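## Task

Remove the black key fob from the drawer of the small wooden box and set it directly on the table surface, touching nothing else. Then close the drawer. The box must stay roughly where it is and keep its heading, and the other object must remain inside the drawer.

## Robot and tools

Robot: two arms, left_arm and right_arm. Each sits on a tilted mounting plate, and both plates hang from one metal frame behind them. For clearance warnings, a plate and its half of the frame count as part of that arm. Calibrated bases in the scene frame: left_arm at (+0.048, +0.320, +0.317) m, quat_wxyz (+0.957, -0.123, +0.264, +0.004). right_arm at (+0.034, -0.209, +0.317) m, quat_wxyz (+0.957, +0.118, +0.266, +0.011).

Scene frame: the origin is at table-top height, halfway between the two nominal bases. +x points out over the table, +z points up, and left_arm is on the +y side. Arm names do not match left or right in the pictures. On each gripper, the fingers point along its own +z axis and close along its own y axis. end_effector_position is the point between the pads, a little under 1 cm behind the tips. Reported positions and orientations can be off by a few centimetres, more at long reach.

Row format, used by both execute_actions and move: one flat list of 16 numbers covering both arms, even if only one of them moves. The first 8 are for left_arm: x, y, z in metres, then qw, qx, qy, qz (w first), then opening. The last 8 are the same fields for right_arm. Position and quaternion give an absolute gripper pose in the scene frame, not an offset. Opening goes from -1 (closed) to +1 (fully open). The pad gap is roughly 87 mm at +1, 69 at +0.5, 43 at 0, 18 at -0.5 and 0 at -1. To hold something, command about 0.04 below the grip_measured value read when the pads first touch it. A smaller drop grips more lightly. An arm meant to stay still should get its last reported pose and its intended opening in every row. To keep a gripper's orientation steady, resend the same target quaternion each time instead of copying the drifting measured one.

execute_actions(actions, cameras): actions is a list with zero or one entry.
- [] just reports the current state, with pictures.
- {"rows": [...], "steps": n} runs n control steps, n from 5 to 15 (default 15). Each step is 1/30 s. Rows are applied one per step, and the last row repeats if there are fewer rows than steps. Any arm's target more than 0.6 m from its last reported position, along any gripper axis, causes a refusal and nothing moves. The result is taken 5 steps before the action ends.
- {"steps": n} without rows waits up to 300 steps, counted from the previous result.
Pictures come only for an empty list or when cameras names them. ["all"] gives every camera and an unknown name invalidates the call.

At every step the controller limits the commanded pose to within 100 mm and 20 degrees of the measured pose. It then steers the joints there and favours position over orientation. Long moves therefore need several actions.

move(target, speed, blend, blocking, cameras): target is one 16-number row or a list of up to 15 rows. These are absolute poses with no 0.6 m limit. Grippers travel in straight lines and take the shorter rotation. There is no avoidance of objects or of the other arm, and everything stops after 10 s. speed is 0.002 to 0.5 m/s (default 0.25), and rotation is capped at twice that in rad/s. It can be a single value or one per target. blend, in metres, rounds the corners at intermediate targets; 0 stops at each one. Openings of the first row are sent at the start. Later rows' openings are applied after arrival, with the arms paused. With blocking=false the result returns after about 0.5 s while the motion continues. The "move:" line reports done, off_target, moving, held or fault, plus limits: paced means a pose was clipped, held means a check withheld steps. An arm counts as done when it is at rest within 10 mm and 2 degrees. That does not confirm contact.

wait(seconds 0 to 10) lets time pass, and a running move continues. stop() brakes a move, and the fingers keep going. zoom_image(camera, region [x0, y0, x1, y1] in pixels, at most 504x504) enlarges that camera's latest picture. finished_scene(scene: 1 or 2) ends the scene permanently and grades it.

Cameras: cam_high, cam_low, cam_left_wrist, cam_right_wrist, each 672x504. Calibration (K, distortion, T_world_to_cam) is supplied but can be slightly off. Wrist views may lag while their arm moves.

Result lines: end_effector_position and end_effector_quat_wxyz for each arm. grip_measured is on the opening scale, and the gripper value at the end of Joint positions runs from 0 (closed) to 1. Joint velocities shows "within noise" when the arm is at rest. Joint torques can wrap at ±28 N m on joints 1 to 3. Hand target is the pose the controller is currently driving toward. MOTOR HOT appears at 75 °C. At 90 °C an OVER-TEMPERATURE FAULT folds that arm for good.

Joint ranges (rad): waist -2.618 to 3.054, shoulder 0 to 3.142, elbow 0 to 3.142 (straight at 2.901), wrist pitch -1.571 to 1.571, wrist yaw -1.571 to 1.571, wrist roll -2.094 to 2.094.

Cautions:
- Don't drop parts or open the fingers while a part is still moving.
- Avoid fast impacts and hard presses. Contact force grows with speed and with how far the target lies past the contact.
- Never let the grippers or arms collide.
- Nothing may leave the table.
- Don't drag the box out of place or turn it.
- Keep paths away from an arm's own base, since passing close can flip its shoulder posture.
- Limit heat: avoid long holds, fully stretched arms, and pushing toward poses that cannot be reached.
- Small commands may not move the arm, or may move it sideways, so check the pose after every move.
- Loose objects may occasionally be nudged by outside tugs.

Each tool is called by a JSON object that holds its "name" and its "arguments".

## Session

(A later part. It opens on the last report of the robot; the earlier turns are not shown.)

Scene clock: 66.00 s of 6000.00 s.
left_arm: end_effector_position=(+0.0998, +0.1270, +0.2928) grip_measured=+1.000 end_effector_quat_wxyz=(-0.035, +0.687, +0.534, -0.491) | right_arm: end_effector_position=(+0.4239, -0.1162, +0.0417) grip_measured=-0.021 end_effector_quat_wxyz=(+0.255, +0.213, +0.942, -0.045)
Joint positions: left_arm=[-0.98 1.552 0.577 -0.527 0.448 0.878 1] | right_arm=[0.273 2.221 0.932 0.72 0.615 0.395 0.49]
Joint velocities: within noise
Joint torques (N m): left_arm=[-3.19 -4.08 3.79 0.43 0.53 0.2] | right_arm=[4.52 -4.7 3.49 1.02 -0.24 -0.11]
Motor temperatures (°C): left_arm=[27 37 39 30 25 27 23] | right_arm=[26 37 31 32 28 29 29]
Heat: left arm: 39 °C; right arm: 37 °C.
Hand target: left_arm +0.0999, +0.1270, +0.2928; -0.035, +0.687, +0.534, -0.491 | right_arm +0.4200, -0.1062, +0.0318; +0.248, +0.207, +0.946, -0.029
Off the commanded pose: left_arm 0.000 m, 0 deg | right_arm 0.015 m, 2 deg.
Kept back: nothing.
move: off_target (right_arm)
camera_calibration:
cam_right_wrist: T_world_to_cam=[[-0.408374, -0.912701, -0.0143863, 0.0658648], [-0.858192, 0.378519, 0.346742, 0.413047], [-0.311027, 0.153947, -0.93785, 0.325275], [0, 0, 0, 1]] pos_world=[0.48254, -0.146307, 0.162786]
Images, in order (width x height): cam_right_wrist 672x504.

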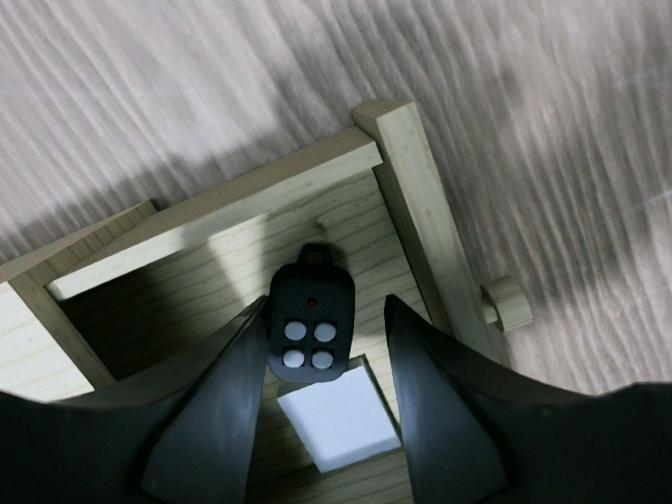

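{"name": "move", "arguments": {"target": [[0.0998, 0.1270, 0.2928, -0.035, 0.687, 0.534, -0.491, 1, 0.420, -0.110, 0.066, 0.1947, 0.2484, 0.9456, 0.0799, 0.0],[0.0998, 0.1270, 0.2928, -0.035, 0.687, 0.534, -0.491, 1, 0.420, -0.1085, 0.034, 0.1947, 0.2484, 0.9456, 0.0799, 0.0]], "speed": 0.1, "blend": 0.005, "cameras": ["cam_right_wrist"]}}

Scene clock: 71.57 s of 6000.00 s.
left_arm: end_effector_position=(+0.0998, +0.1270, +0.2928) grip_measured=+1.000 end_effector_quat_wxyz=(-0.035, +0.687, +0.534, -0.491) | right_arm: end_effector_position=(+0.4209, -0.1038, +0.0433) grip_measured=+0.000 end_effector_quat_wxyz=(+0.196, +0.242, +0.947, +0.083)
Joint positions: left_arm=[-0.98 1.552 0.577 -0.527 0.448 0.878 1] | right_arm=[0.177 2.152 0.913 0.619 0.28 0.482 0.5]
Joint velocities: within noise
Joint torques (N m): left_arm=[-3.18 -4.05 3.85 0.43 0.54 0.18] | right_arm=[2.24 -5.65 2.95 1.07 -0.09 -0.13]
Motor temperatures (°C): left_arm=[27 37 39 30 25 27 23] | right_arm=[26 37 31 32 28 29 29]
Heat: left arm: 39 °C; right arm: 37 °C.
Hand target: left_arm +0.0999, +0.1270, +0.2928; -0.035, +0.687, +0.534, -0.491 | right_arm +0.4198, -0.1086, +0.0344; +0.195, +0.248, +0.946, +0.080
Off the commanded pose: left_arm 0.000 m, 0 deg | right_arm 0.010 m, 1 deg.
Kept back: nothing.
move: done
camera_calibration:
cam_right_wrist: T_world_to_cam=[[-0.40839, -0.879107, -0.245743, 0.0895036], [-0.836905, 0.253125, 0.485303, 0.377175], [-0.364429, 0.403856, -0.839102, 0.368113], [0, 0, 0, 1]] pos_world=[0.486363, -0.165454, 0.147835]
Images, in order (width x height): cam_right_wrist 672x504.

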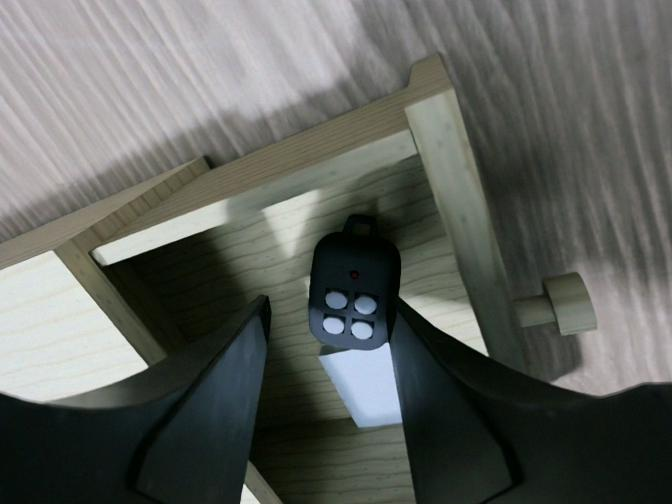

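{"name": "move", "arguments": {"target": [0.0998, 0.1270, 0.2928, -0.035, 0.687, 0.534, -0.491, 1, 0.4195, -0.1155, 0.034, 0.1947, 0.2484, 0.9456, 0.0799, 0.0], "speed": 0.06, "cameras": ["cam_right_wrist"]}}

Scene clock: 72.83 s of 6000.00 s.
left_arm: end_effector_position=(+0.0998, +0.1270, +0.2928) grip_measured=+1.000 end_effector_quat_wxyz=(-0.035, +0.687, +0.534, -0.491) | right_arm: end_effector_position=(+0.4207, -0.1037, +0.0431) grip_measured=+0.000 end_effector_quat_wxyz=(+0.195, +0.238, +0.948, +0.085)
Joint positions: left_arm=[-0.98 1.552 0.577 -0.527 0.448 0.878 1] | right_arm=[0.175 2.152 0.913 0.619 0.271 0.474 0.5]
Joint velocities: within noise
Joint torques (N m): left_arm=[-3.23 -4.05 3.78 0.43 0.55 0.18] | right_arm=[0.66 -6.3 1.83 1.1 -0.11 -0.15]
Motor temperatures (°C): left_arm=[27 38 39 30 25 27 23] | right_arm=[26 37 31 32 28 29 29]
Heat: left arm: 39 °C; right arm: 37 °C.
Hand target: left_arm +0.0999, +0.1270, +0.2928; -0.035, +0.687, +0.534, -0.491 | right_arm +0.4192, -0.1155, +0.0345; +0.195, +0.248, +0.946, +0.080
Off the commanded pose: left_arm 0.000 m, 0 deg | right_arm 0.015 m, 1 deg.
Kept back: nothing.
move: off_target (right_arm)
camera_calibration:
cam_right_wrist: T_world_to_cam=[[-0.400258, -0.881937, -0.248958, 0.0858732], [-0.839304, 0.243728, 0.485968, 0.377138], [-0.367915, 0.403464, -0.837768, 0.369253], [0, 0, 0, 1]] pos_world=[0.486759, -0.165165, 0.14745]
Images, in order (width x height): cam_right_wrist 672x504.

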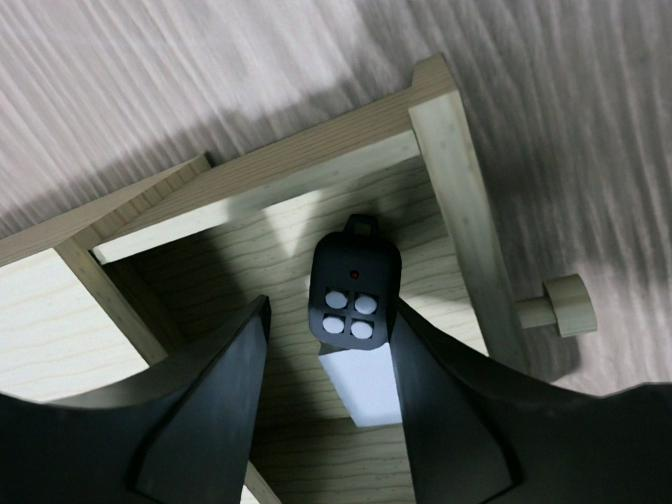

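{"name": "move", "arguments": {"target": [[0.0998, 0.1270, 0.2928, -0.035, 0.687, 0.534, -0.491, 1, 0.420, -0.108, 0.068, 0.1704, 0.1879, 0.9667, -0.0331, -0.45],[0.0998, 0.1270, 0.2928, -0.035, 0.687, 0.534, -0.491, 1, 0.420, -0.111, 0.044, 0.1704, 0.1879, 0.9667, -0.0331, -0.45]], "speed": 0.12, "blend": 0.005, "cameras": ["cam_right_wrist"]}}

Scene clock: 79.00 s of 6000.00 s.
left_arm: end_effector_position=(+0.0998, +0.1270, +0.2928) grip_measured=+1.000 end_effector_quat_wxyz=(-0.035, +0.687, +0.534, -0.491) | right_arm: end_effector_position=(+0.4194, -0.1047, +0.0506) grip_measured=-0.450 end_effector_quat_wxyz=(+0.169, +0.187, +0.967, -0.023)
Joint positions: left_arm=[-0.98 1.552 0.577 -0.527 0.448 0.878 1] | right_arm=[0.269 2.149 1.038 0.355 0.519 0.437 0.275]
Joint velocities: within noise
Joint torques (N m): left_arm=[-3.21 -4.07 3.82 0.43 0.55 0.19] | right_arm=[3.34 -6.56 3.64 0.83 0.22 -0.24]
Motor temperatures (°C): left_arm=[27 38 39 29 25 27 23] | right_arm=[26 36 31 32 28 29 29]
Heat: left arm: 39 °C; right arm: 36 °C.
Hand target: left_arm +0.0999, +0.1270, +0.2928; -0.035, +0.687, +0.534, -0.491 | right_arm +0.4199, -0.1110, +0.0442; +0.170, +0.188, +0.967, -0.033
Off the commanded pose: left_arm 0.000 m, 0 deg | right_arm 0.009 m, 1 deg.
Kept back: nothing.
move: done
camera_calibration:
cam_right_wrist: T_world_to_cam=[[-0.351389, -0.936137, -0.0131719, 0.0482266], [-0.807784, 0.296038, 0.509752, 0.363637], [-0.473298, 0.189761, -0.860221, 0.398388], [0, 0, 0, 1]] pos_world=[0.499243, -0.138102, 0.157973]
Images, in order (width x height): cam_right_wrist 672x504.

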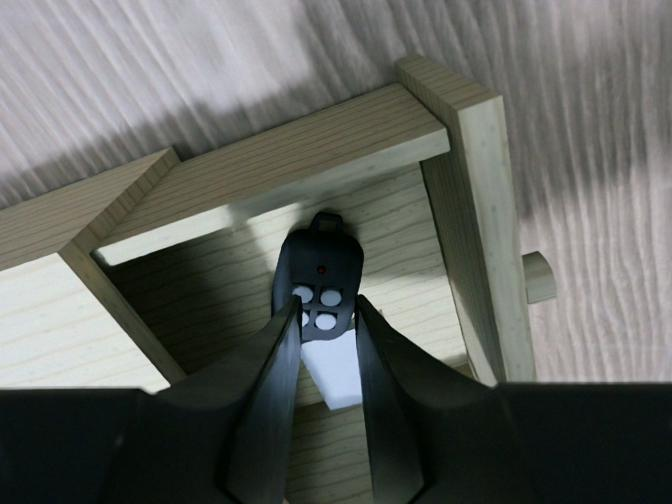

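{"name": "move", "arguments": {"target": [[0.0998, 0.1270, 0.2928, -0.035, 0.687, 0.534, -0.491, 1, 0.4195, -0.0990, 0.021, 0.1704, 0.1879, 0.9667, -0.0331, -0.45],[0.0998, 0.1270, 0.2928, -0.035, 0.687, 0.534, -0.491, 1, 0.421, -0.0990, 0.021, 0.1439, 0.5507, 0.8164, -0.0971, -0.45],[0.0998, 0.1270, 0.2928, -0.035, 0.687, 0.534, -0.491, 1, 0.421, -0.1000, 0.075, 0.1439, 0.5507, 0.8164, -0.0971, -0.45]], "speed": [0.06, 0.22, 0.1], "cameras": ["cam_right_wrist"]}}

Scene clock: 83.63 s of 6000.00 s.
left_arm: end_effector_position=(+0.0998, +0.1270, +0.2928) grip_measured=+1.000 end_effector_quat_wxyz=(-0.035, +0.687, +0.534, -0.491) | right_arm: end_effector_position=(+0.4121, -0.1005, +0.0609) grip_measured=-0.450 end_effector_quat_wxyz=(+0.133, +0.546, +0.821, -0.104)
Joint positions: left_arm=[-0.98 1.552 0.577 -0.527 0.448 0.878 1] | right_arm=[0.319 2.163 1.199 -0.118 0.727 1.407 0.275]
Joint velocities: within noise
Joint torques (N m): left_arm=[-3.19 -4.07 3.84 0.44 0.54 0.19] | right_arm=[6.08 -11.47 2.33 0.07 0.4 -0.01]
Motor temperatures (°C): left_arm=[27 37 39 29 25 27 23] | right_arm=[26 36 31 32 28 29 29]
Heat: left arm: 39 °C; right arm: 36 °C.
Hand target: left_arm +0.0999, +0.1270, +0.2928; -0.035, +0.687, +0.534, -0.491 | right_arm +0.4209, -0.1000, +0.0744; +0.144, +0.551, +0.816, -0.097
Off the commanded pose: left_arm 0.000 m, 0 deg | right_arm 0.017 m, 2 deg.
Kept back: nothing.
move: off_target (right_arm)
camera_calibration:
cam_right_wrist: T_world_to_cam=[[-0.915797, -0.400525, 0.0299258, 0.333578], [-0.329461, 0.791743, 0.514392, 0.203705], [-0.22972, 0.46122, -0.857033, 0.329724], [0, 0, 0, 1]] pos_world=[0.448347, -0.179751, 0.167818]
Images, in order (width x height): cam_right_wrist 672x504.

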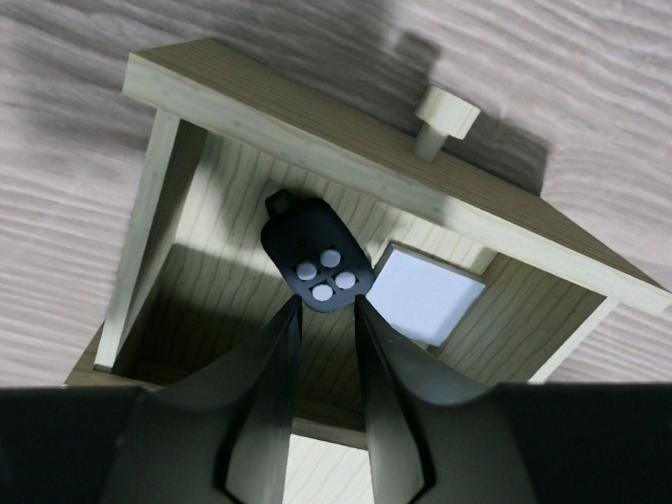

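{"name": "move", "arguments": {"target": [[0.0998, 0.1270, 0.2928, -0.035, 0.687, 0.534, -0.491, 1, 0.438, -0.1145, 0.056, 0.1439, 0.5507, 0.8164, -0.0971, -0.7],[0.0998, 0.1270, 0.2928, -0.035, 0.687, 0.534, -0.491, 1, 0.4365, -0.1150, 0.021, 0.1439, 0.5507, 0.8164, -0.0971, -0.7],[0.0998, 0.1270, 0.2928, -0.035, 0.687, 0.534, -0.491, 1, 0.406, -0.1200, 0.021, 0.1439, 0.5507, 0.8164, -0.0971, -0.7],[0.0998, 0.1270, 0.2928, -0.035, 0.687, 0.534, -0.491, 1, 0.406, -0.1130, 0.073, 0.1439, 0.5507, 0.8164, -0.0971, -0.7]], "speed": [0.12, 0.08, 0.08, 0.12], "cameras": ["cam_right_wrist"]}}

Scene clock: 89.60 s of 6000.00 s.
left_arm: end_effector_position=(+0.0998, +0.1270, +0.2928) grip_measured=+1.000 end_effector_quat_wxyz=(-0.035, +0.687, +0.534, -0.491) | right_arm: end_effector_position=(+0.3958, -0.1136, +0.0600) grip_measured=-0.700 end_effector_quat_wxyz=(+0.133, +0.545, +0.821, -0.105)
Joint positions: left_arm=[-0.98 1.552 0.577 -0.527 0.448 0.878 1] | right_arm=[0.297 2.128 1.101 -0.04 0.718 1.381 0.15]
Joint velocities: within noise
Joint torques (N m): left_arm=[-3.17 -4.12 3.82 0.43 0.54 0.18] | right_arm=[5.48 -11.03 2.35 0.1 0.39 -0.07]
Motor temperatures (°C): left_arm=[27 37 39 29 25 27 23] | right_arm=[26 37 31 31 28 29 28]
Heat: left arm: 39 °C; right arm: 37 °C.
Hand target: left_arm +0.0999, +0.1270, +0.2928; -0.035, +0.687, +0.534, -0.491 | right_arm +0.4057, -0.1129, +0.0725; +0.144, +0.551, +0.817, -0.097
Off the commanded pose: left_arm 0.000 m, 0 deg | right_arm 0.016 m, 2 deg.
Kept back: nothing.
move: off_target (right_arm)
camera_calibration:
cam_right_wrist: T_world_to_cam=[[-0.914999, -0.402156, 0.0323593, 0.312814], [-0.32994, 0.792021, 0.513656, 0.2094], [-0.232199, 0.459319, -0.857386, 0.332026], [0, 0, 0, 1]] pos_world=[0.43241, -0.192555, 0.166993]
Images, in order (width x height): cam_right_wrist 672x504.

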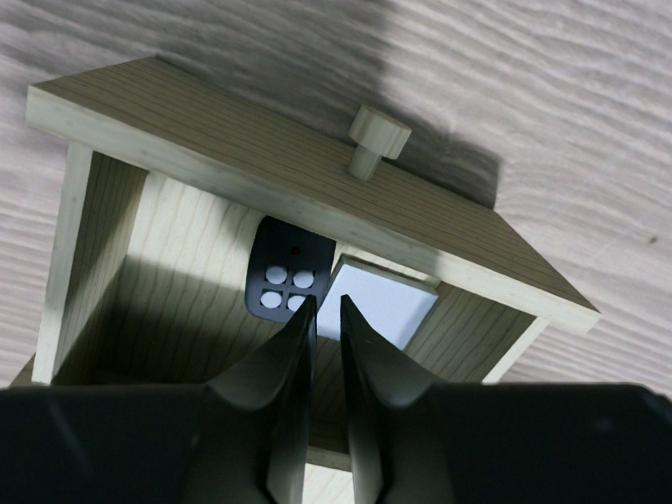

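{"name": "move", "arguments": {"target": [[0.0998, 0.1270, 0.2928, -0.035, 0.687, 0.534, -0.491, 1, 0.4110, -0.1055, 0.056, 0.1375, 0.6541, 0.7420, -0.0515, -0.7],[0.0998, 0.1270, 0.2928, -0.035, 0.687, 0.534, -0.491, 1, 0.4095, -0.1055, 0.021, 0.1375, 0.6541, 0.7420, -0.0515, -0.7],[0.0998, 0.1270, 0.2928, -0.035, 0.687, 0.534, -0.491, 1, 0.4230, -0.1055, 0.021, 0.1375, 0.6541, 0.7420, -0.0515, -0.7],[0.0998, 0.1270, 0.2928, -0.035, 0.687, 0.534, -0.491, 1, 0.4230, -0.1055, 0.068, 0.1375, 0.6541, 0.7420, -0.0515, 0.0]], "speed": [0.12, 0.08, 0.08, 0.12], "cameras": ["cam_right_wrist"]}}

Scene clock: 93.97 s of 6000.00 s.
left_arm: end_effector_position=(+0.0998, +0.1270, +0.2928) grip_measured=+1.000 end_effector_quat_wxyz=(-0.035, +0.687, +0.534, -0.491) | right_arm: end_effector_position=(+0.4148, -0.1089, +0.0547) grip_measured=+0.000 end_effector_quat_wxyz=(+0.132, +0.651, +0.745, -0.063)
Joint positions: left_arm=[-0.98 1.552 0.577 -0.527 0.448 0.878 1] | right_arm=[0.269 2.136 1.11 0.003 0.652 1.603 0.5]
Joint velocities: within noise
Joint torques (N m): left_arm=[-3.22 -4.07 3.81 0.42 0.56 0.19] | right_arm=[5.75 -11.02 2.06 0.08 0.27 -0.04]
Motor temperatures (°C): left_arm=[27 37 39 29 25 27 23] | right_arm=[26 38 31 31 28 29 28]
Heat: left arm: 39 °C; right arm: 38 °C.
Hand target: left_arm +0.0999, +0.1270, +0.2928; -0.035, +0.687, +0.534, -0.491 | right_arm +0.4229, -0.1055, +0.0675; +0.137, +0.654, +0.742, -0.051
Off the commanded pose: left_arm 0.000 m, 0 deg | right_arm 0.016 m, 2 deg.
Kept back: nothing.
move: off_target (right_arm); target 4's new opening was sent with right_arm's hand 0.016 m and 1 deg from that target
camera_calibration:
cam_right_wrist: T_world_to_cam=[[-0.98362, -0.164463, -0.0737833, 0.392344], [-0.177382, 0.810338, 0.558469, 0.150941], [-0.0320582, 0.562409, -0.826237, 0.256192], [0, 0, 0, 1]] pos_world=[0.420904, -0.201872, 0.156328]
Images, in order (width x height): cam_right_wrist 672x504.

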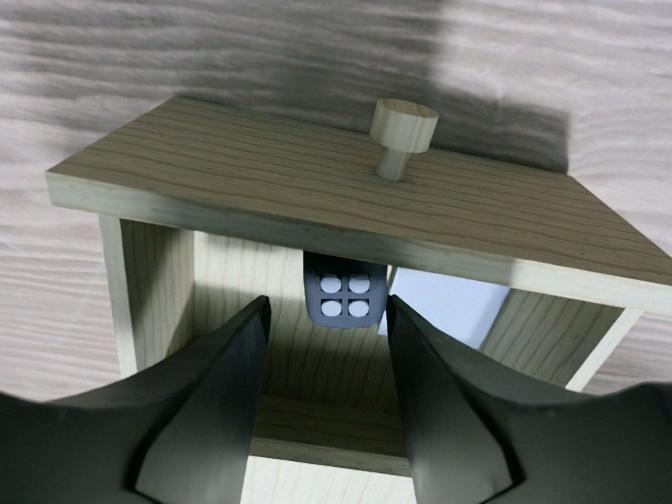

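{"name": "move", "arguments": {"target": [[0.0998, 0.1270, 0.2928, -0.035, 0.687, 0.534, -0.491, 1, 0.4140, -0.1040, 0.056, 0.1375, 0.6541, 0.7420, -0.0515, -0.7],[0.0998, 0.1270, 0.2928, -0.035, 0.687, 0.534, -0.491, 1, 0.4120, -0.1035, 0.019, 0.1375, 0.6541, 0.7420, -0.0515, -0.7],[0.0998, 0.1270, 0.2928, -0.035, 0.687, 0.534, -0.491, 1, 0.4360, -0.1035, 0.019, 0.1375, 0.6541, 0.7420, -0.0515, -0.7],[0.0998, 0.1270, 0.2928, -0.035, 0.687, 0.534, -0.491, 1, 0.4280, -0.1065, 0.064, 0.1375, 0.6541, 0.7420, -0.0515, 0.0]], "speed": [0.12, 0.08, 0.08, 0.12], "cameras": ["cam_right_wrist"]}}

Scene clock: 97.83 s of 6000.00 s.
left_arm: end_effector_position=(+0.0998, +0.1270, +0.2928) grip_measured=+1.000 end_effector_quat_wxyz=(-0.035, +0.687, +0.534, -0.491) | right_arm: end_effector_position=(+0.4152, -0.1074, +0.0506) grip_measured=+0.000 end_effector_quat_wxyz=(+0.129, +0.646, +0.750, -0.068)
Joint positions: left_arm=[-0.98 1.552 0.577 -0.527 0.448 0.878 1] | right_arm=[0.269 2.155 1.135 -0.015 0.654 1.594 0.5]
Joint velocities: within noise
Joint torques (N m): left_arm=[-3.21 -4.08 3.82 0.44 0.54 0.19] | right_arm=[5 -11.36 1.85 0.21 0.22 -0.06]
Motor temperatures (°C): left_arm=[27 37 39 29 25 27 23] | right_arm=[26 38 31 31 28 29 28]
Heat: left arm: 39 °C; right arm: 38 °C.
Hand target: left_arm +0.0999, +0.1270, +0.2928; -0.035, +0.687, +0.534, -0.491 | right_arm +0.4278, -0.1065, +0.0636; +0.137, +0.654, +0.742, -0.052
Off the commanded pose: left_arm 0.000 m, 0 deg | right_arm 0.019 m, 3 deg.
Kept back: nothing.
move: off_target (right_arm); target 4's new opening was sent with right_arm's hand 0.019 m and 3 deg from that target
camera_calibration:
cam_right_wrist: T_world_to_cam=[[-0.982283, -0.177467, -0.0602099, 0.390045], [-0.180582, 0.810451, 0.557279, 0.153483], [-0.0501017, 0.558279, -0.828139, 0.259167], [0, 0, 0, 1]] pos_world=[0.423836, -0.199858, 0.152578]
Images, in order (width x height): cam_right_wrist 672x504.

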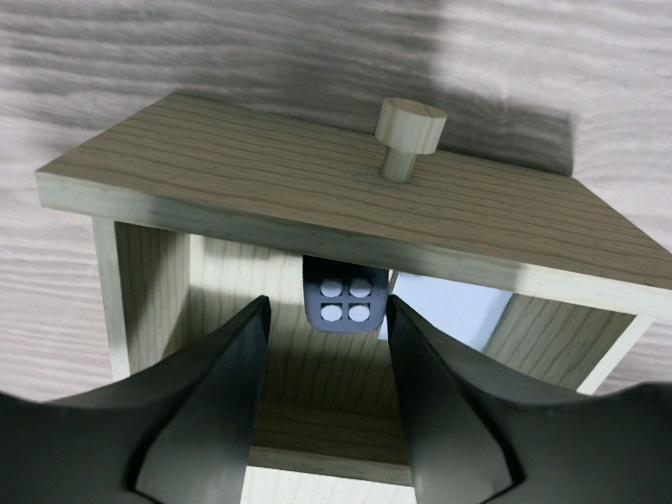

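{"name": "move", "arguments": {"target": [[0.0998, 0.1270, 0.2928, -0.035, 0.687, 0.534, -0.491, 1, 0.3780, -0.1030, 0.060, 0.1375, 0.6541, 0.7420, -0.0515, -0.7],[0.0998, 0.1270, 0.2928, -0.035, 0.687, 0.534, -0.491, 1, 0.3750, -0.1030, 0.019, 0.1375, 0.6541, 0.7420, -0.0515, -0.7],[0.0998, 0.1270, 0.2928, -0.035, 0.687, 0.534, -0.491, 1, 0.3530, -0.1030, 0.019, 0.1375, 0.6541, 0.7420, -0.0515, -0.7],[0.0998, 0.1270, 0.2928, -0.035, 0.687, 0.534, -0.491, 1, 0.3600, -0.1030, 0.065, 0.1375, 0.6541, 0.7420, -0.0515, -0.7],[0.0998, 0.1270, 0.2928, -0.035, 0.687, 0.534, -0.491, 1, 0.4180, -0.1075, 0.075, 0.1375, 0.6541, 0.7420, -0.0515, 0.0],[0.0998, 0.1270, 0.2928, -0.035, 0.687, 0.534, -0.491, 1, 0.4140, -0.1075, 0.042, 0.1375, 0.6541, 0.7420, -0.0515, 0.0]], "speed": [0.15, 0.08, 0.1, 0.15, 0.15, 0.08], "blend": [0, 0, 0, 0.01, 0, 0], "cameras": ["cam_right_wrist"]}}

Scene clock: 102.53 s of 6000.00 s.
left_arm: end_effector_position=(+0.0998, +0.1270, +0.2928) grip_measured=+1.000 end_effector_quat_wxyz=(-0.035, +0.687, +0.534, -0.491) | right_arm: end_effector_position=(+0.4106, -0.1060, +0.0475) grip_measured=+0.000 end_effector_quat_wxyz=(+0.137, +0.653, +0.743, -0.054)
Joint positions: left_arm=[-0.98 1.552 0.577 -0.527 0.448 0.878 1] | right_arm=[0.27 2.157 1.082 0.077 0.649 1.595 0.5]
Joint velocities: within noise
Joint torques (N m): left_arm=[-3.23 -4.1 3.78 0.43 0.55 0.18] | right_arm=[3.28 -6.6 3.62 0.36 0.18 -0.25]
Motor temperatures (°C): left_arm=[27 37 39 29 25 27 23] | right_arm=[26 38 31 31 28 29 28]
Heat: left arm: 39 °C; right arm: 38 °C.
Hand target: left_arm +0.0999, +0.1270, +0.2928; -0.035, +0.687, +0.534, -0.491 | right_arm +0.4138, -0.1076, +0.0421; +0.137, +0.654, +0.742, -0.052
Off the commanded pose: left_arm 0.000 m, 0 deg | right_arm 0.007 m, 0 deg.
Kept back: nothing.
move: done; target 5's new opening was sent with right_arm's hand 0.017 m and 1 deg from that target
camera_calibration:
cam_right_wrist: T_world_to_cam=[[-0.982072, -0.162803, -0.095027, 0.38876], [-0.18794, 0.806532, 0.560522, 0.1557], [-0.0146122, 0.568332, -0.82267, 0.241754], [0, 0, 0, 1]] pos_world=[0.414585, -0.199682, 0.148553]
Images, in order (width x height): cam_right_wrist 672x504.

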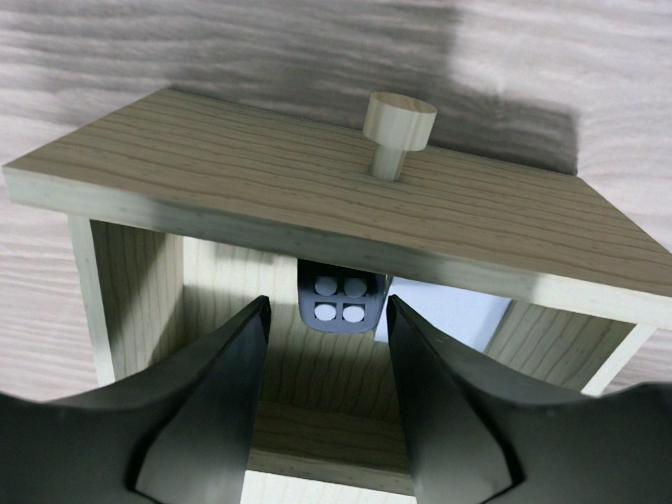

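{"name": "move", "arguments": {"target": [[0.0998, 0.1270, 0.2928, -0.035, 0.687, 0.534, -0.491, 1, 0.4150, -0.1230, 0.064, 0.2331, 0.6417, 0.7178, -0.1365, 0.0],[0.0998, 0.1270, 0.2928, -0.035, 0.687, 0.534, -0.491, 1, 0.4140, -0.1245, 0.037, 0.2331, 0.6417, 0.7178, -0.1365, 0.0]], "speed": [0.12, 0.08], "cameras": ["cam_right_wrist", "cam_low"]}}

Scene clock: 106.37 s of 6000.00 s.
left_arm: end_effector_position=(+0.0998, +0.1270, +0.2928) grip_measured=+1.000 end_effector_quat_wxyz=(-0.035, +0.687, +0.534, -0.491) | right_arm: end_effector_position=(+0.4123, -0.1195, +0.0424) grip_measured=+0.000 end_effector_quat_wxyz=(+0.228, +0.641, +0.721, -0.131)
Joint positions: left_arm=[-0.98 1.552 0.577 -0.527 0.448 0.878 1] | right_arm=[0.33 2.247 1.158 0.021 0.925 1.684 0.5]
Joint velocities: within noise
Joint torques (N m): left_arm=[-3.22 -4.11 3.84 0.43 0.55 0.18] | right_arm=[3.71 -6.64 3.34 0.31 0.45 -0.25]
Motor temperatures (°C): left_arm=[27 37 39 29 25 27 23] | right_arm=[26 38 31 31 28 29 28]
Heat: left arm: 39 °C; right arm: 38 °C.
Hand target: left_arm +0.0999, +0.1270, +0.2928; -0.035, +0.687, +0.534, -0.491 | right_arm +0.4138, -0.1245, +0.0372; +0.233, +0.642, +0.718, -0.137
Off the commanded pose: left_arm 0.000 m, 0 deg | right_arm 0.008 m, 1 deg.
Kept back: nothing.
move: done
camera_calibration:
cam_right_wrist: T_world_to_cam=[[-0.982319, -0.161514, -0.0946748, 0.38797], [-0.184542, 0.92052, 0.344364, 0.191142], [0.0315305, 0.355747, -0.93405, 0.205597], [0, 0, 0, 1]] pos_world=[0.409901, -0.186428, 0.162947]
Images, in order (width x height): cam_low 672x504, cam_right_wrist 672x504.

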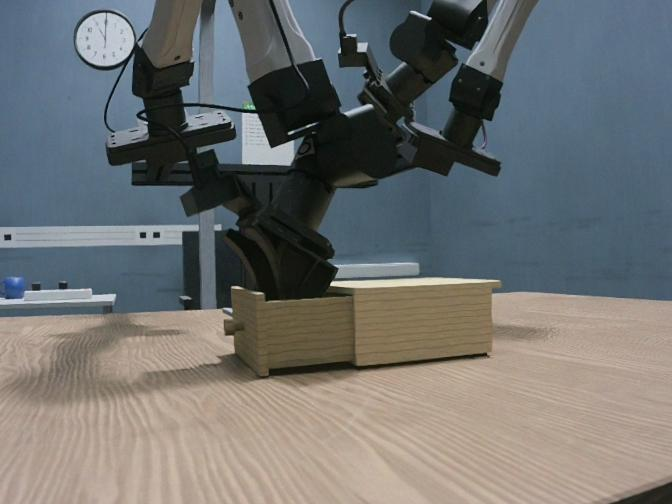

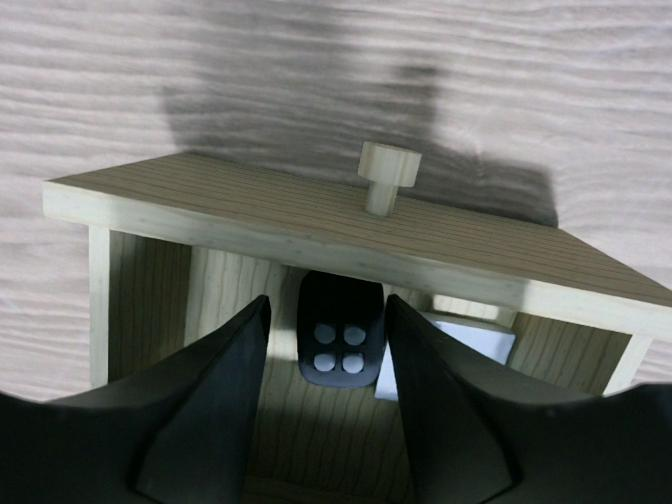

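{"name": "move", "arguments": {"target": [0.0998, 0.1270, 0.2928, -0.035, 0.687, 0.534, -0.491, 1, 0.4117, -0.1275, 0.0165, 0.2331, 0.6417, 0.7178, -0.1365, 0.0], "speed": 0.06, "cameras": ["cam_right_wrist"]}}

Scene clock: 107.63 s of 6000.00 s.
left_arm: end_effector_position=(+0.0998, +0.1270, +0.2928) grip_measured=+1.000 end_effector_quat_wxyz=(-0.035, +0.687, +0.534, -0.491) | right_arm: end_effector_position=(+0.4101, -0.1237, +0.0273) grip_measured=+0.000 end_effector_quat_wxyz=(+0.231, +0.635, +0.724, -0.137)
Joint positions: left_arm=[-0.98 1.552 0.577 -0.527 0.448 0.878 1] | right_arm=[0.311 2.296 1.172 0.074 0.926 1.644 0.5]
Joint velocities: within noise
Joint torques (N m): left_arm=[-3.15 -4.04 3.84 0.43 0.55 0.18] | right_arm=[3.17 -5.56 3.26 0.51 0.32 -0.2]
Motor temperatures (°C): left_arm=[27 37 39 29 25 27 23] | right_arm=[26 38 31 31 28 29 28]
Heat: left arm: 39 °C; right arm: 38 °C.
Hand target: left_arm +0.0999, +0.1270, +0.2928; -0.035, +0.687, +0.534, -0.491 | right_arm +0.4114, -0.1276, +0.0170; +0.233, +0.642, +0.718, -0.137
Off the commanded pose: left_arm 0.000 m, 0 deg | right_arm 0.012 m, 1 deg.
Kept back: nothing.
move: off_target (right_arm)
camera_calibration:
cam_right_wrist: T_world_to_cam=[[-0.981124, -0.173548, -0.0853072, 0.381449], [-0.192253, 0.922939, 0.333499, 0.203604], [0.0208553, 0.343604, -0.938883, 0.196021], [0, 0, 0, 1]] pos_world=[0.409304, -0.189068, 0.148679]
Images, in order (width x height): cam_right_wrist 672x504.

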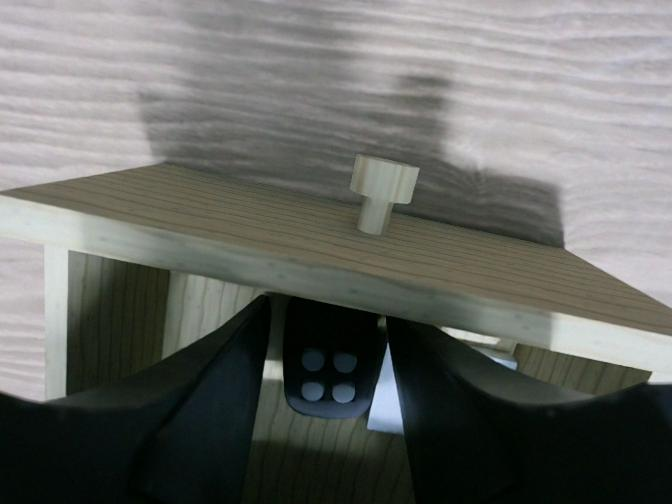

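{"name": "move", "arguments": {"target": [[0.0998, 0.1270, 0.2928, -0.035, 0.687, 0.534, -0.491, 1, 0.4120, -0.1275, 0.009, 0.2331, 0.6417, 0.7178, -0.1365, 0.0],[0.0998, 0.1270, 0.2928, -0.035, 0.687, 0.534, -0.491, 1, 0.4120, -0.1275, 0.009, 0.2331, 0.6417, 0.7178, -0.1365, -0.35]], "speed": 0.05, "cameras": ["cam_right_wrist"]}}

Scene clock: 109.10 s of 6000.00 s.
left_arm: end_effector_position=(+0.0998, +0.1270, +0.2928) grip_measured=+1.000 end_effector_quat_wxyz=(-0.035, +0.687, +0.534, -0.491) | right_arm: end_effector_position=(+0.4102, -0.1249, +0.0260) grip_measured=-0.201 end_effector_quat_wxyz=(+0.234, +0.625, +0.731, -0.144)
Joint positions: left_arm=[-0.98 1.552 0.577 -0.527 0.448 0.878 1] | right_arm=[0.311 2.305 1.18 0.075 0.941 1.618 0.399]
Joint velocities: within noise
Joint torques (N m): left_arm=[-3.19 -4.03 3.81 0.43 0.54 0.18] | right_arm=[2.47 -4.56 3.79 0.72 0.16 -0.04]
Motor temperatures (°C): left_arm=[27 37 39 29 25 27 23] | right_arm=[26 38 31 31 28 29 28]
Heat: left arm: 39 °C; right arm: 38 °C.
Hand target: left_arm +0.0999, +0.1270, +0.2928; -0.035, +0.687, +0.534, -0.491 | right_arm +0.4113, -0.1279, +0.0102; +0.233, +0.642, +0.718, -0.137
Off the commanded pose: left_arm 0.000 m, 0 deg | right_arm 0.017 m, 3 deg.
Kept back: nothing.
move: off_target (right_arm); target 2's new opening was sent with right_arm's hand 0.018 m and 2 deg from that target
camera_calibration:
cam_right_wrist: T_world_to_cam=[[-0.977831, -0.19614, -0.0733132, 0.376714], [-0.209329, 0.924386, 0.318892, 0.212745], [0.00522235, 0.327169, -0.944951, 0.199738], [0, 0, 0, 1]] pos_world=[0.411853, -0.188118, 0.148518]
Images, in order (width x height): cam_right_wrist 672x504.

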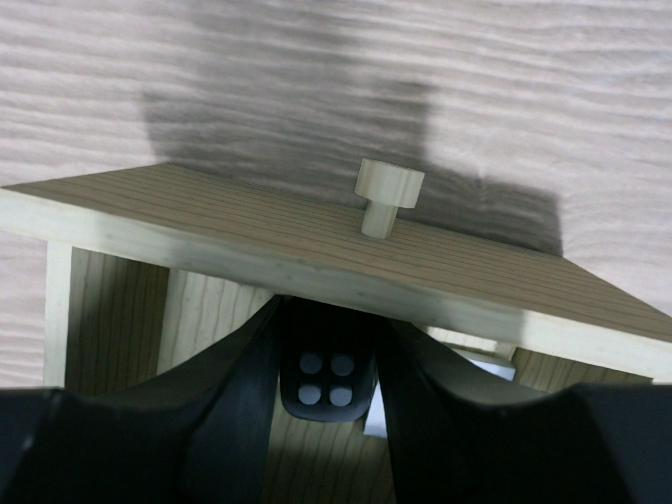

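{"name": "move", "arguments": {"target": [0.0998, 0.1270, 0.2928, -0.035, 0.687, 0.534, -0.491, 1, 0.4110, -0.1250, 0.145, 0.2331, 0.6417, 0.7178, -0.1365, -0.4], "speed": 0.1, "cameras": ["cam_right_wrist", "cam_low"]}}

Scene clock: 111.27 s of 6000.00 s.
left_arm: end_effector_position=(+0.0998, +0.1270, +0.2928) grip_measured=+1.000 end_effector_quat_wxyz=(-0.035, +0.687, +0.534, -0.491) | right_arm: end_effector_position=(+0.4023, -0.1256, +0.1315) grip_measured=-0.201 end_effector_quat_wxyz=(+0.223, +0.637, +0.724, -0.147)
Joint positions: left_arm=[-0.98 1.552 0.577 -0.527 0.448 0.878 1] | right_arm=[0.423 1.963 1.085 -0.357 0.97 1.849 0.399]
Joint velocities: within noise
Joint torques (N m): left_arm=[-3.18 -4.1 3.81 0.45 0.54 0.19] | right_arm=[5.87 -10.4 3.66 -0.11 0.51 -0.06]
Motor temperatures (°C): left_arm=[27 37 38 29 25 27 23] | right_arm=[26 38 30 30 28 29 28]
Heat: left arm: 38 °C; right arm: 38 °C.
Hand target: left_arm +0.0999, +0.1270, +0.2928; -0.035, +0.687, +0.534, -0.491 | right_arm +0.4110, -0.1251, +0.1445; +0.233, +0.642, +0.718, -0.136
Off the commanded pose: left_arm 0.000 m, 0 deg | right_arm 0.016 m, 2 deg.
Kept back: nothing.
move: off_target (right_arm)
camera_calibration:
cam_right_wrist: T_world_to_cam=[[-0.984344, -0.165018, -0.0619335, 0.381687], [-0.176244, 0.925816, 0.334369, 0.162915], [0.00216221, 0.34005, -0.940405, 0.302015], [0, 0, 0, 1]] pos_world=[0.403771, -0.190544, 0.253182]
Images, in order (width x height): cam_low 672x504, cam_right_wrist 672x504.

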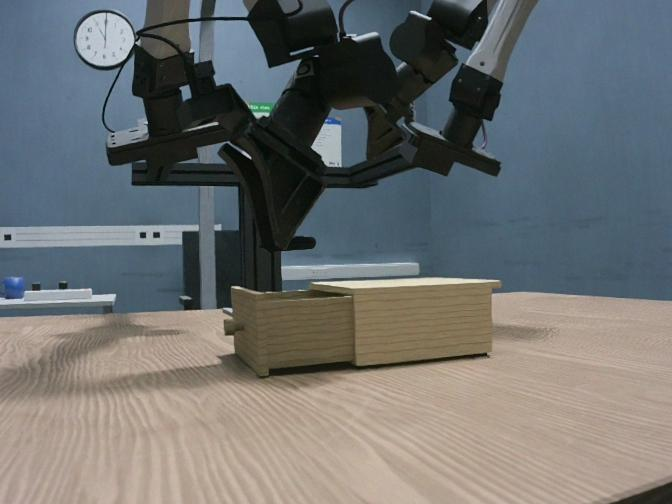

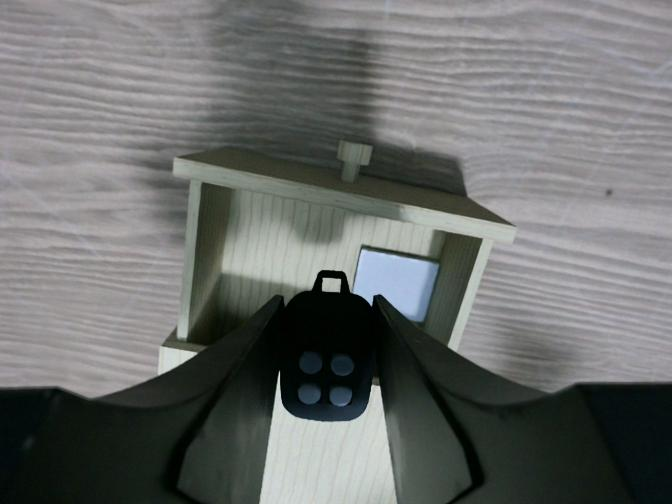

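{"name": "move", "arguments": {"target": [[0.0998, 0.1270, 0.2928, -0.035, 0.687, 0.534, -0.491, 1, 0.3500, -0.3100, 0.140, 0.2331, 0.6417, 0.7178, -0.1365, -0.4],[0.0998, 0.1270, 0.2928, -0.035, 0.687, 0.534, -0.491, 1, 0.3500, -0.3100, 0.028, 0.2331, 0.6417, 0.7178, -0.1365, -0.4]], "speed": [0.2, 0.1], "blend": [0.02, 0], "cameras": ["cam_right_wrist", "cam_low"]}}

Scene clock: 114.77 s of 6000.00 s.
left_arm: end_effector_position=(+0.0998, +0.1270, +0.2928) grip_measured=+1.000 end_effector_quat_wxyz=(-0.035, +0.687, +0.534, -0.491) | right_arm: end_effector_position=(+0.3507, -0.3077, +0.0317) grip_measured=-0.201 end_effector_quat_wxyz=(+0.232, +0.642, +0.717, -0.137)
Joint positions: left_arm=[-0.98 1.552 0.577 -0.527 0.448 0.878 1] | right_arm=[-0.195 2.09 0.693 0.719 0.592 1.135 0.399]
Joint velocities: within noise
Joint torques (N m): left_arm=[-3.21 -4.11 3.81 0.43 0.54 0.18] | right_arm=[0.42 -5.59 0.5 0.83 0.26 -0.3]
Motor temperatures (°C): left_arm=[27 37 38 29 25 27 23] | right_arm=[26 38 30 30 28 29 29]
Heat: left arm: 38 °C; right arm: 38 °C.
Hand target: left_arm +0.0999, +0.1270, +0.2928; -0.035, +0.687, +0.534, -0.491 | right_arm +0.3500, -0.3100, +0.0281; +0.233, +0.642, +0.718, -0.137
Off the commanded pose: left_arm 0.000 m, 0 deg | right_arm 0.004 m, 0 deg.
Kept back: nothing.
move: done
camera_calibration:
cam_right_wrist: T_world_to_cam=[[-0.983429, -0.155784, -0.0927267, 0.298115], [-0.178032, 0.926425, 0.331725, 0.356663], [0.0342269, 0.342736, -0.938808, 0.259675], [0, 0, 0, 1]] pos_world=[0.347784, -0.37298, 0.153114]
Images, in order (width x height): cam_low 672x504, cam_right_wrist 672x504.

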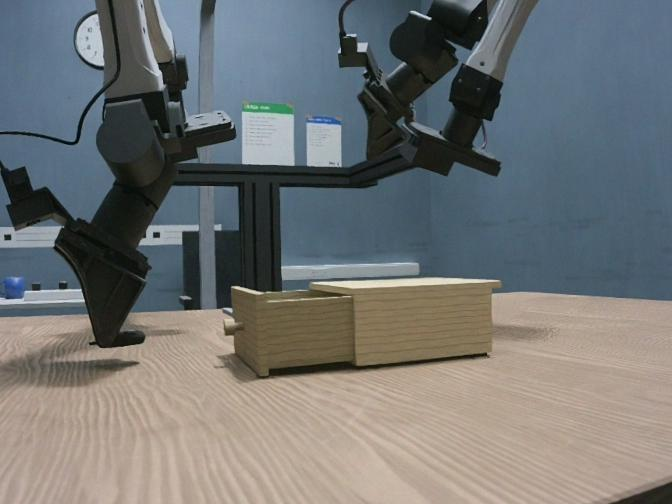

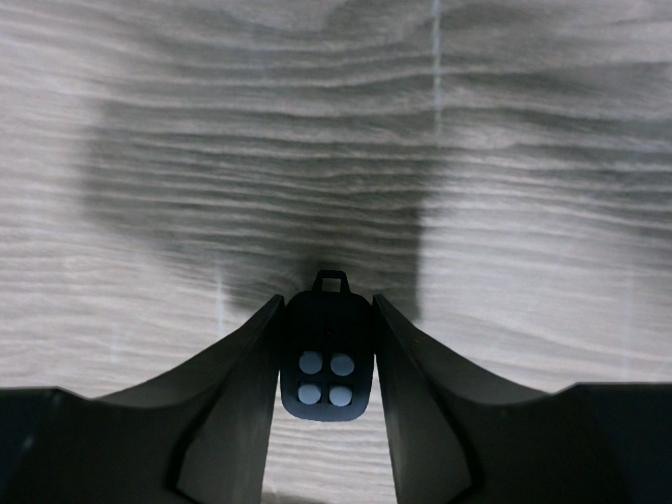

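{"name": "move", "arguments": {"target": [[0.0998, 0.1270, 0.2928, -0.035, 0.687, 0.534, -0.491, 1, 0.3500, -0.3100, 0.0095, 0.2331, 0.6417, 0.7178, -0.1365, -0.4],[0.0998, 0.1270, 0.2928, -0.035, 0.687, 0.534, -0.491, 1, 0.3500, -0.3100, 0.0105, 0.2331, 0.6417, 0.7178, -0.1365, 0.1],[0.0998, 0.1270, 0.2928, -0.035, 0.687, 0.534, -0.491, 1, 0.3500, -0.3100, 0.100, 0.2331, 0.6417, 0.7178, -0.1365, 0.1]], "speed": [0.04, 0.05, 0.12], "cameras": ["cam_right_wrist"]}}

Scene clock: 117.67 s of 6000.00 s.
left_arm: end_effector_position=(+0.0998, +0.1270, +0.2928) grip_measured=+1.000 end_effector_quat_wxyz=(-0.035, +0.687, +0.534, -0.491) | right_arm: end_effector_position=(+0.3448, -0.3095, +0.0923) grip_measured=+0.100 end_effector_quat_wxyz=(+0.224, +0.639, +0.722, -0.138)
Joint positions: left_arm=[-0.98 1.552 0.577 -0.527 0.448 0.878 1] | right_arm=[-0.18 1.784 0.571 0.513 0.597 1.141 0.55]
Joint velocities: within noise
Joint torques (N m): left_arm=[-3.21 -4.1 3.81 0.42 0.55 0.19] | right_arm=[1.94 -8.8 0.81 0.54 0.43 -0.05]
Motor temperatures (°C): left_arm=[27 37 38 29 25 27 23] | right_arm=[26 38 30 30 28 29 29]
Heat: left arm: 38 °C; right arm: 38 °C.
Hand target: left_arm +0.0999, +0.1270, +0.2928; -0.035, +0.687, +0.534, -0.491 | right_arm +0.3500, -0.3100, +0.0997; +0.233, +0.642, +0.718, -0.136
Off the commanded pose: left_arm 0.000 m, 0 deg | right_arm 0.009 m, 1 deg.
Kept back: nothing.
move: done
camera_calibration:
cam_right_wrist: T_world_to_cam=[[-0.983533, -0.163159, -0.0777293, 0.294024], [-0.180027, 0.922318, 0.341936, 0.335701], [0.0159012, 0.350298, -0.936503, 0.325827], [0, 0, 0, 1]] pos_world=[0.344437, -0.375787, 0.213204]
Images, in order (width x height): cam_right_wrist 672x504.

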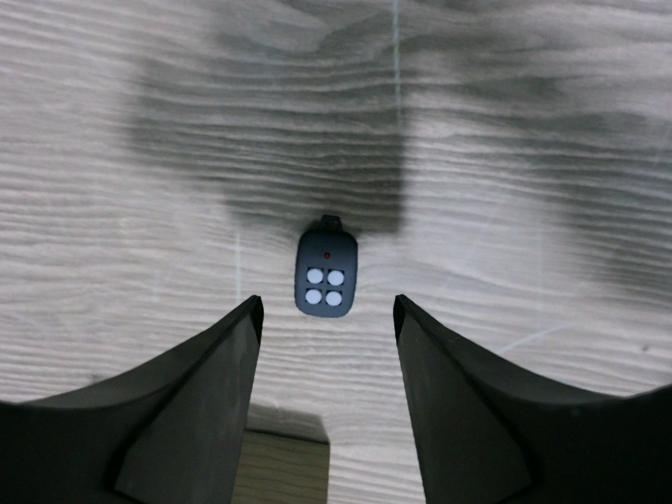

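{"name": "move", "arguments": {"target": [[0.0998, 0.1270, 0.2928, -0.035, 0.687, 0.534, -0.491, 1, 0.3880, -0.2150, 0.075, 0.1704, 0.1879, 0.9667, -0.0331, -1.0],[0.0998, 0.1270, 0.2928, -0.035, 0.687, 0.534, -0.491, 1, 0.3880, -0.2080, 0.020, 0.1704, 0.1879, 0.9667, -0.0331, -1.0],[0.0998, 0.1270, 0.2928, -0.035, 0.687, 0.534, -0.491, 1, 0.3900, -0.1150, 0.020, 0.1704, 0.1879, 0.9667, -0.0331, -1.0]], "speed": [0.3, 0.12, 0.09], "blend": [0.01, 0.01, 0], "cameras": ["cam_right_wrist", "cam_low"]}}

Scene clock: 121.73 s of 6000.00 s.
left_arm: end_effector_position=(+0.0998, +0.1270, +0.2928) grip_measured=+1.000 end_effector_quat_wxyz=(-0.035, +0.687, +0.534, -0.491) | right_arm: end_effector_position=(+0.3882, -0.1395, +0.0232) grip_measured=-0.974 end_effector_quat_wxyz=(+0.170, +0.186, +0.966, -0.064)
Joint positions: left_arm=[-0.98 1.552 0.577 -0.527 0.448 0.878 1] | right_arm=[0.205 2.217 0.945 0.524 0.552 0.38 0.013]
Joint velocities: within noise
Joint torques (N m): left_arm=[-3.15 -4.08 3.82 0.43 0.54 0.19] | right_arm=[7.28 -5.81 3.23 0.79 -0.23 0.22]
Motor temperatures (°C): left_arm=[27 37 38 29 25 27 23] | right_arm=[26 38 30 31 28 29 28]
Heat: left arm: 38 °C; right arm: 38 °C.
Hand target: left_arm +0.0999, +0.1270, +0.2928; -0.035, +0.687, +0.534, -0.491 | right_arm +0.3891, -0.1155, +0.0211; +0.170, +0.188, +0.967, -0.033
Off the commanded pose: left_arm 0.000 m, 0 deg | right_arm 0.025 m, 4 deg.
Kept back: nothing.
move: off_target (right_arm)
camera_calibration:
cam_right_wrist: T_world_to_cam=[[-0.36303, -0.929409, 0.0663995, 0.00798241], [-0.796701, 0.346567, 0.495135, 0.36586], [-0.483195, 0.126848, -0.866275, 0.361814], [0, 0, 0, 1]] pos_world=[0.469205, -0.165272, 0.13175]
Images, in order (width x height): cam_low 672x504, cam_right_wrist 672x504.

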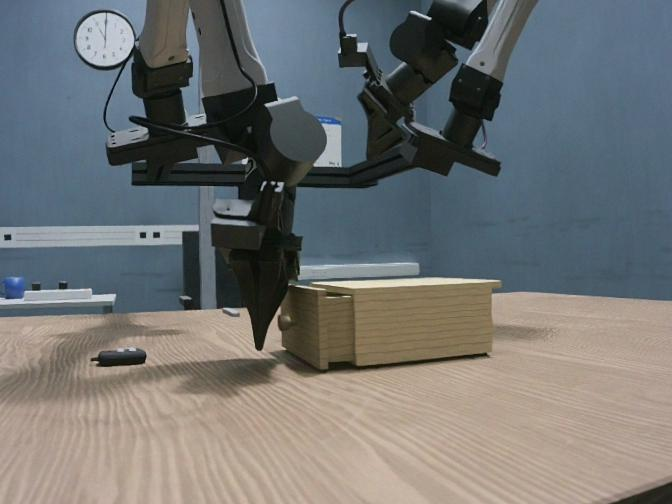

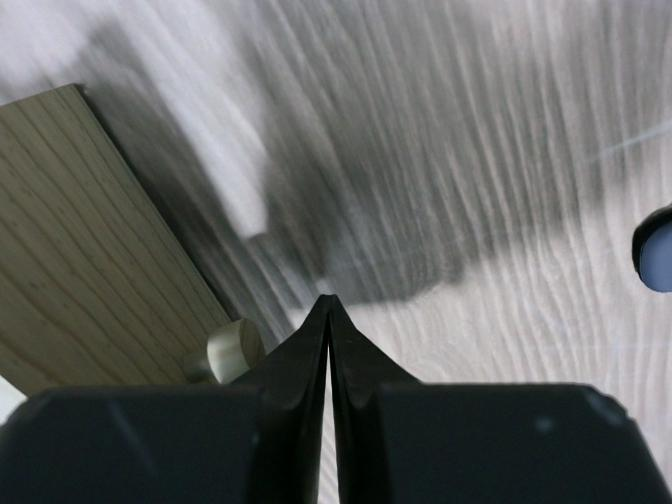

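{"name": "move", "arguments": {"target": [0.0998, 0.1270, 0.2928, -0.035, 0.687, 0.534, -0.491, 1, 0.3900, -0.0880, 0.020, 0.1704, 0.1879, 0.9667, -0.0331, -1.0], "speed": 0.07, "cameras": ["cam_low", "cam_high"]}}

{"name": "zoom_image", "arguments": {"camera": "cam_low", "region": [240, 250, 520, 390]}}

Scene clock: 122.77 s of 6000.00 s.
left_arm: end_effector_position=(+0.0998, +0.1270, +0.2928) grip_measured=+1.000 end_effector_quat_wxyz=(-0.035, +0.687, +0.534, -0.491) | right_arm: end_effector_position=(+0.3854, -0.1146, +0.0226) grip_measured=-0.974 end_effector_quat_wxyz=(+0.166, +0.182, +0.967, -0.068)
Joint positions: left_arm=[-0.98 1.552 0.577 -0.527 0.448 0.878 1] | right_arm=[0.271 2.253 0.991 0.473 0.604 0.43 0.013]
Joint velocities: within noise
Joint torques (N m): left_arm=[-3.25 -4.05 3.82 0.43 0.54 0.2] | right_arm=[7.75 -5.94 3.89 0.85 -0.26 0.23]
Motor temperatures (°C): left_arm=[27 37 38 29 25 27 23] | right_arm=[26 38 30 31 28 29 28]
Heat: left arm: 38 °C; right arm: 38 °C.
Hand target: left_arm +0.0999, +0.1270, +0.2928; -0.035, +0.687, +0.534, -0.491 | right_arm +0.3892, -0.0886, +0.0215; +0.170, +0.188, +0.967, -0.033
Off the commanded pose: left_arm 0.000 m, 0 deg | right_arm 0.027 m, 4 deg.
Kept back: nothing.
move: off_target (right_arm)
Images, in order (width x height): cam_high 672x504, cam_low 672x504.

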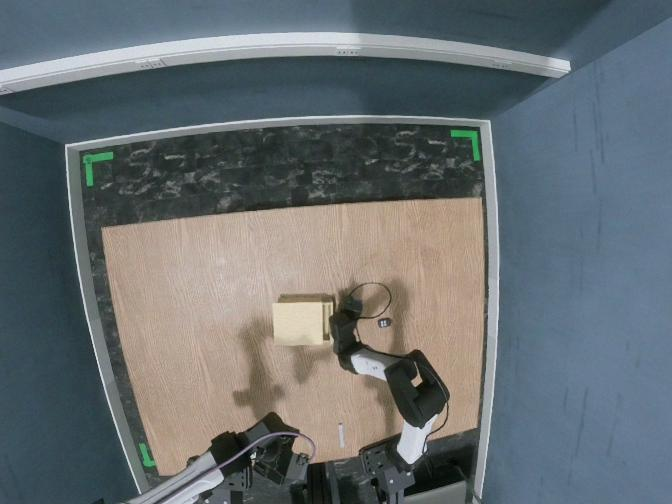

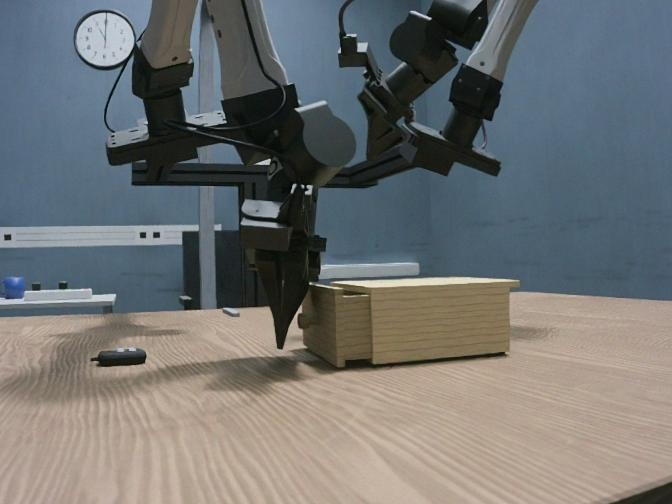

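Scaled by 1.800 from the camera's 672x504 image, which has a finer 960x720 frame.

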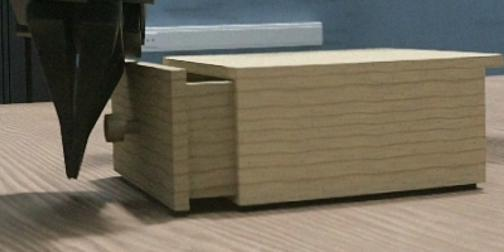

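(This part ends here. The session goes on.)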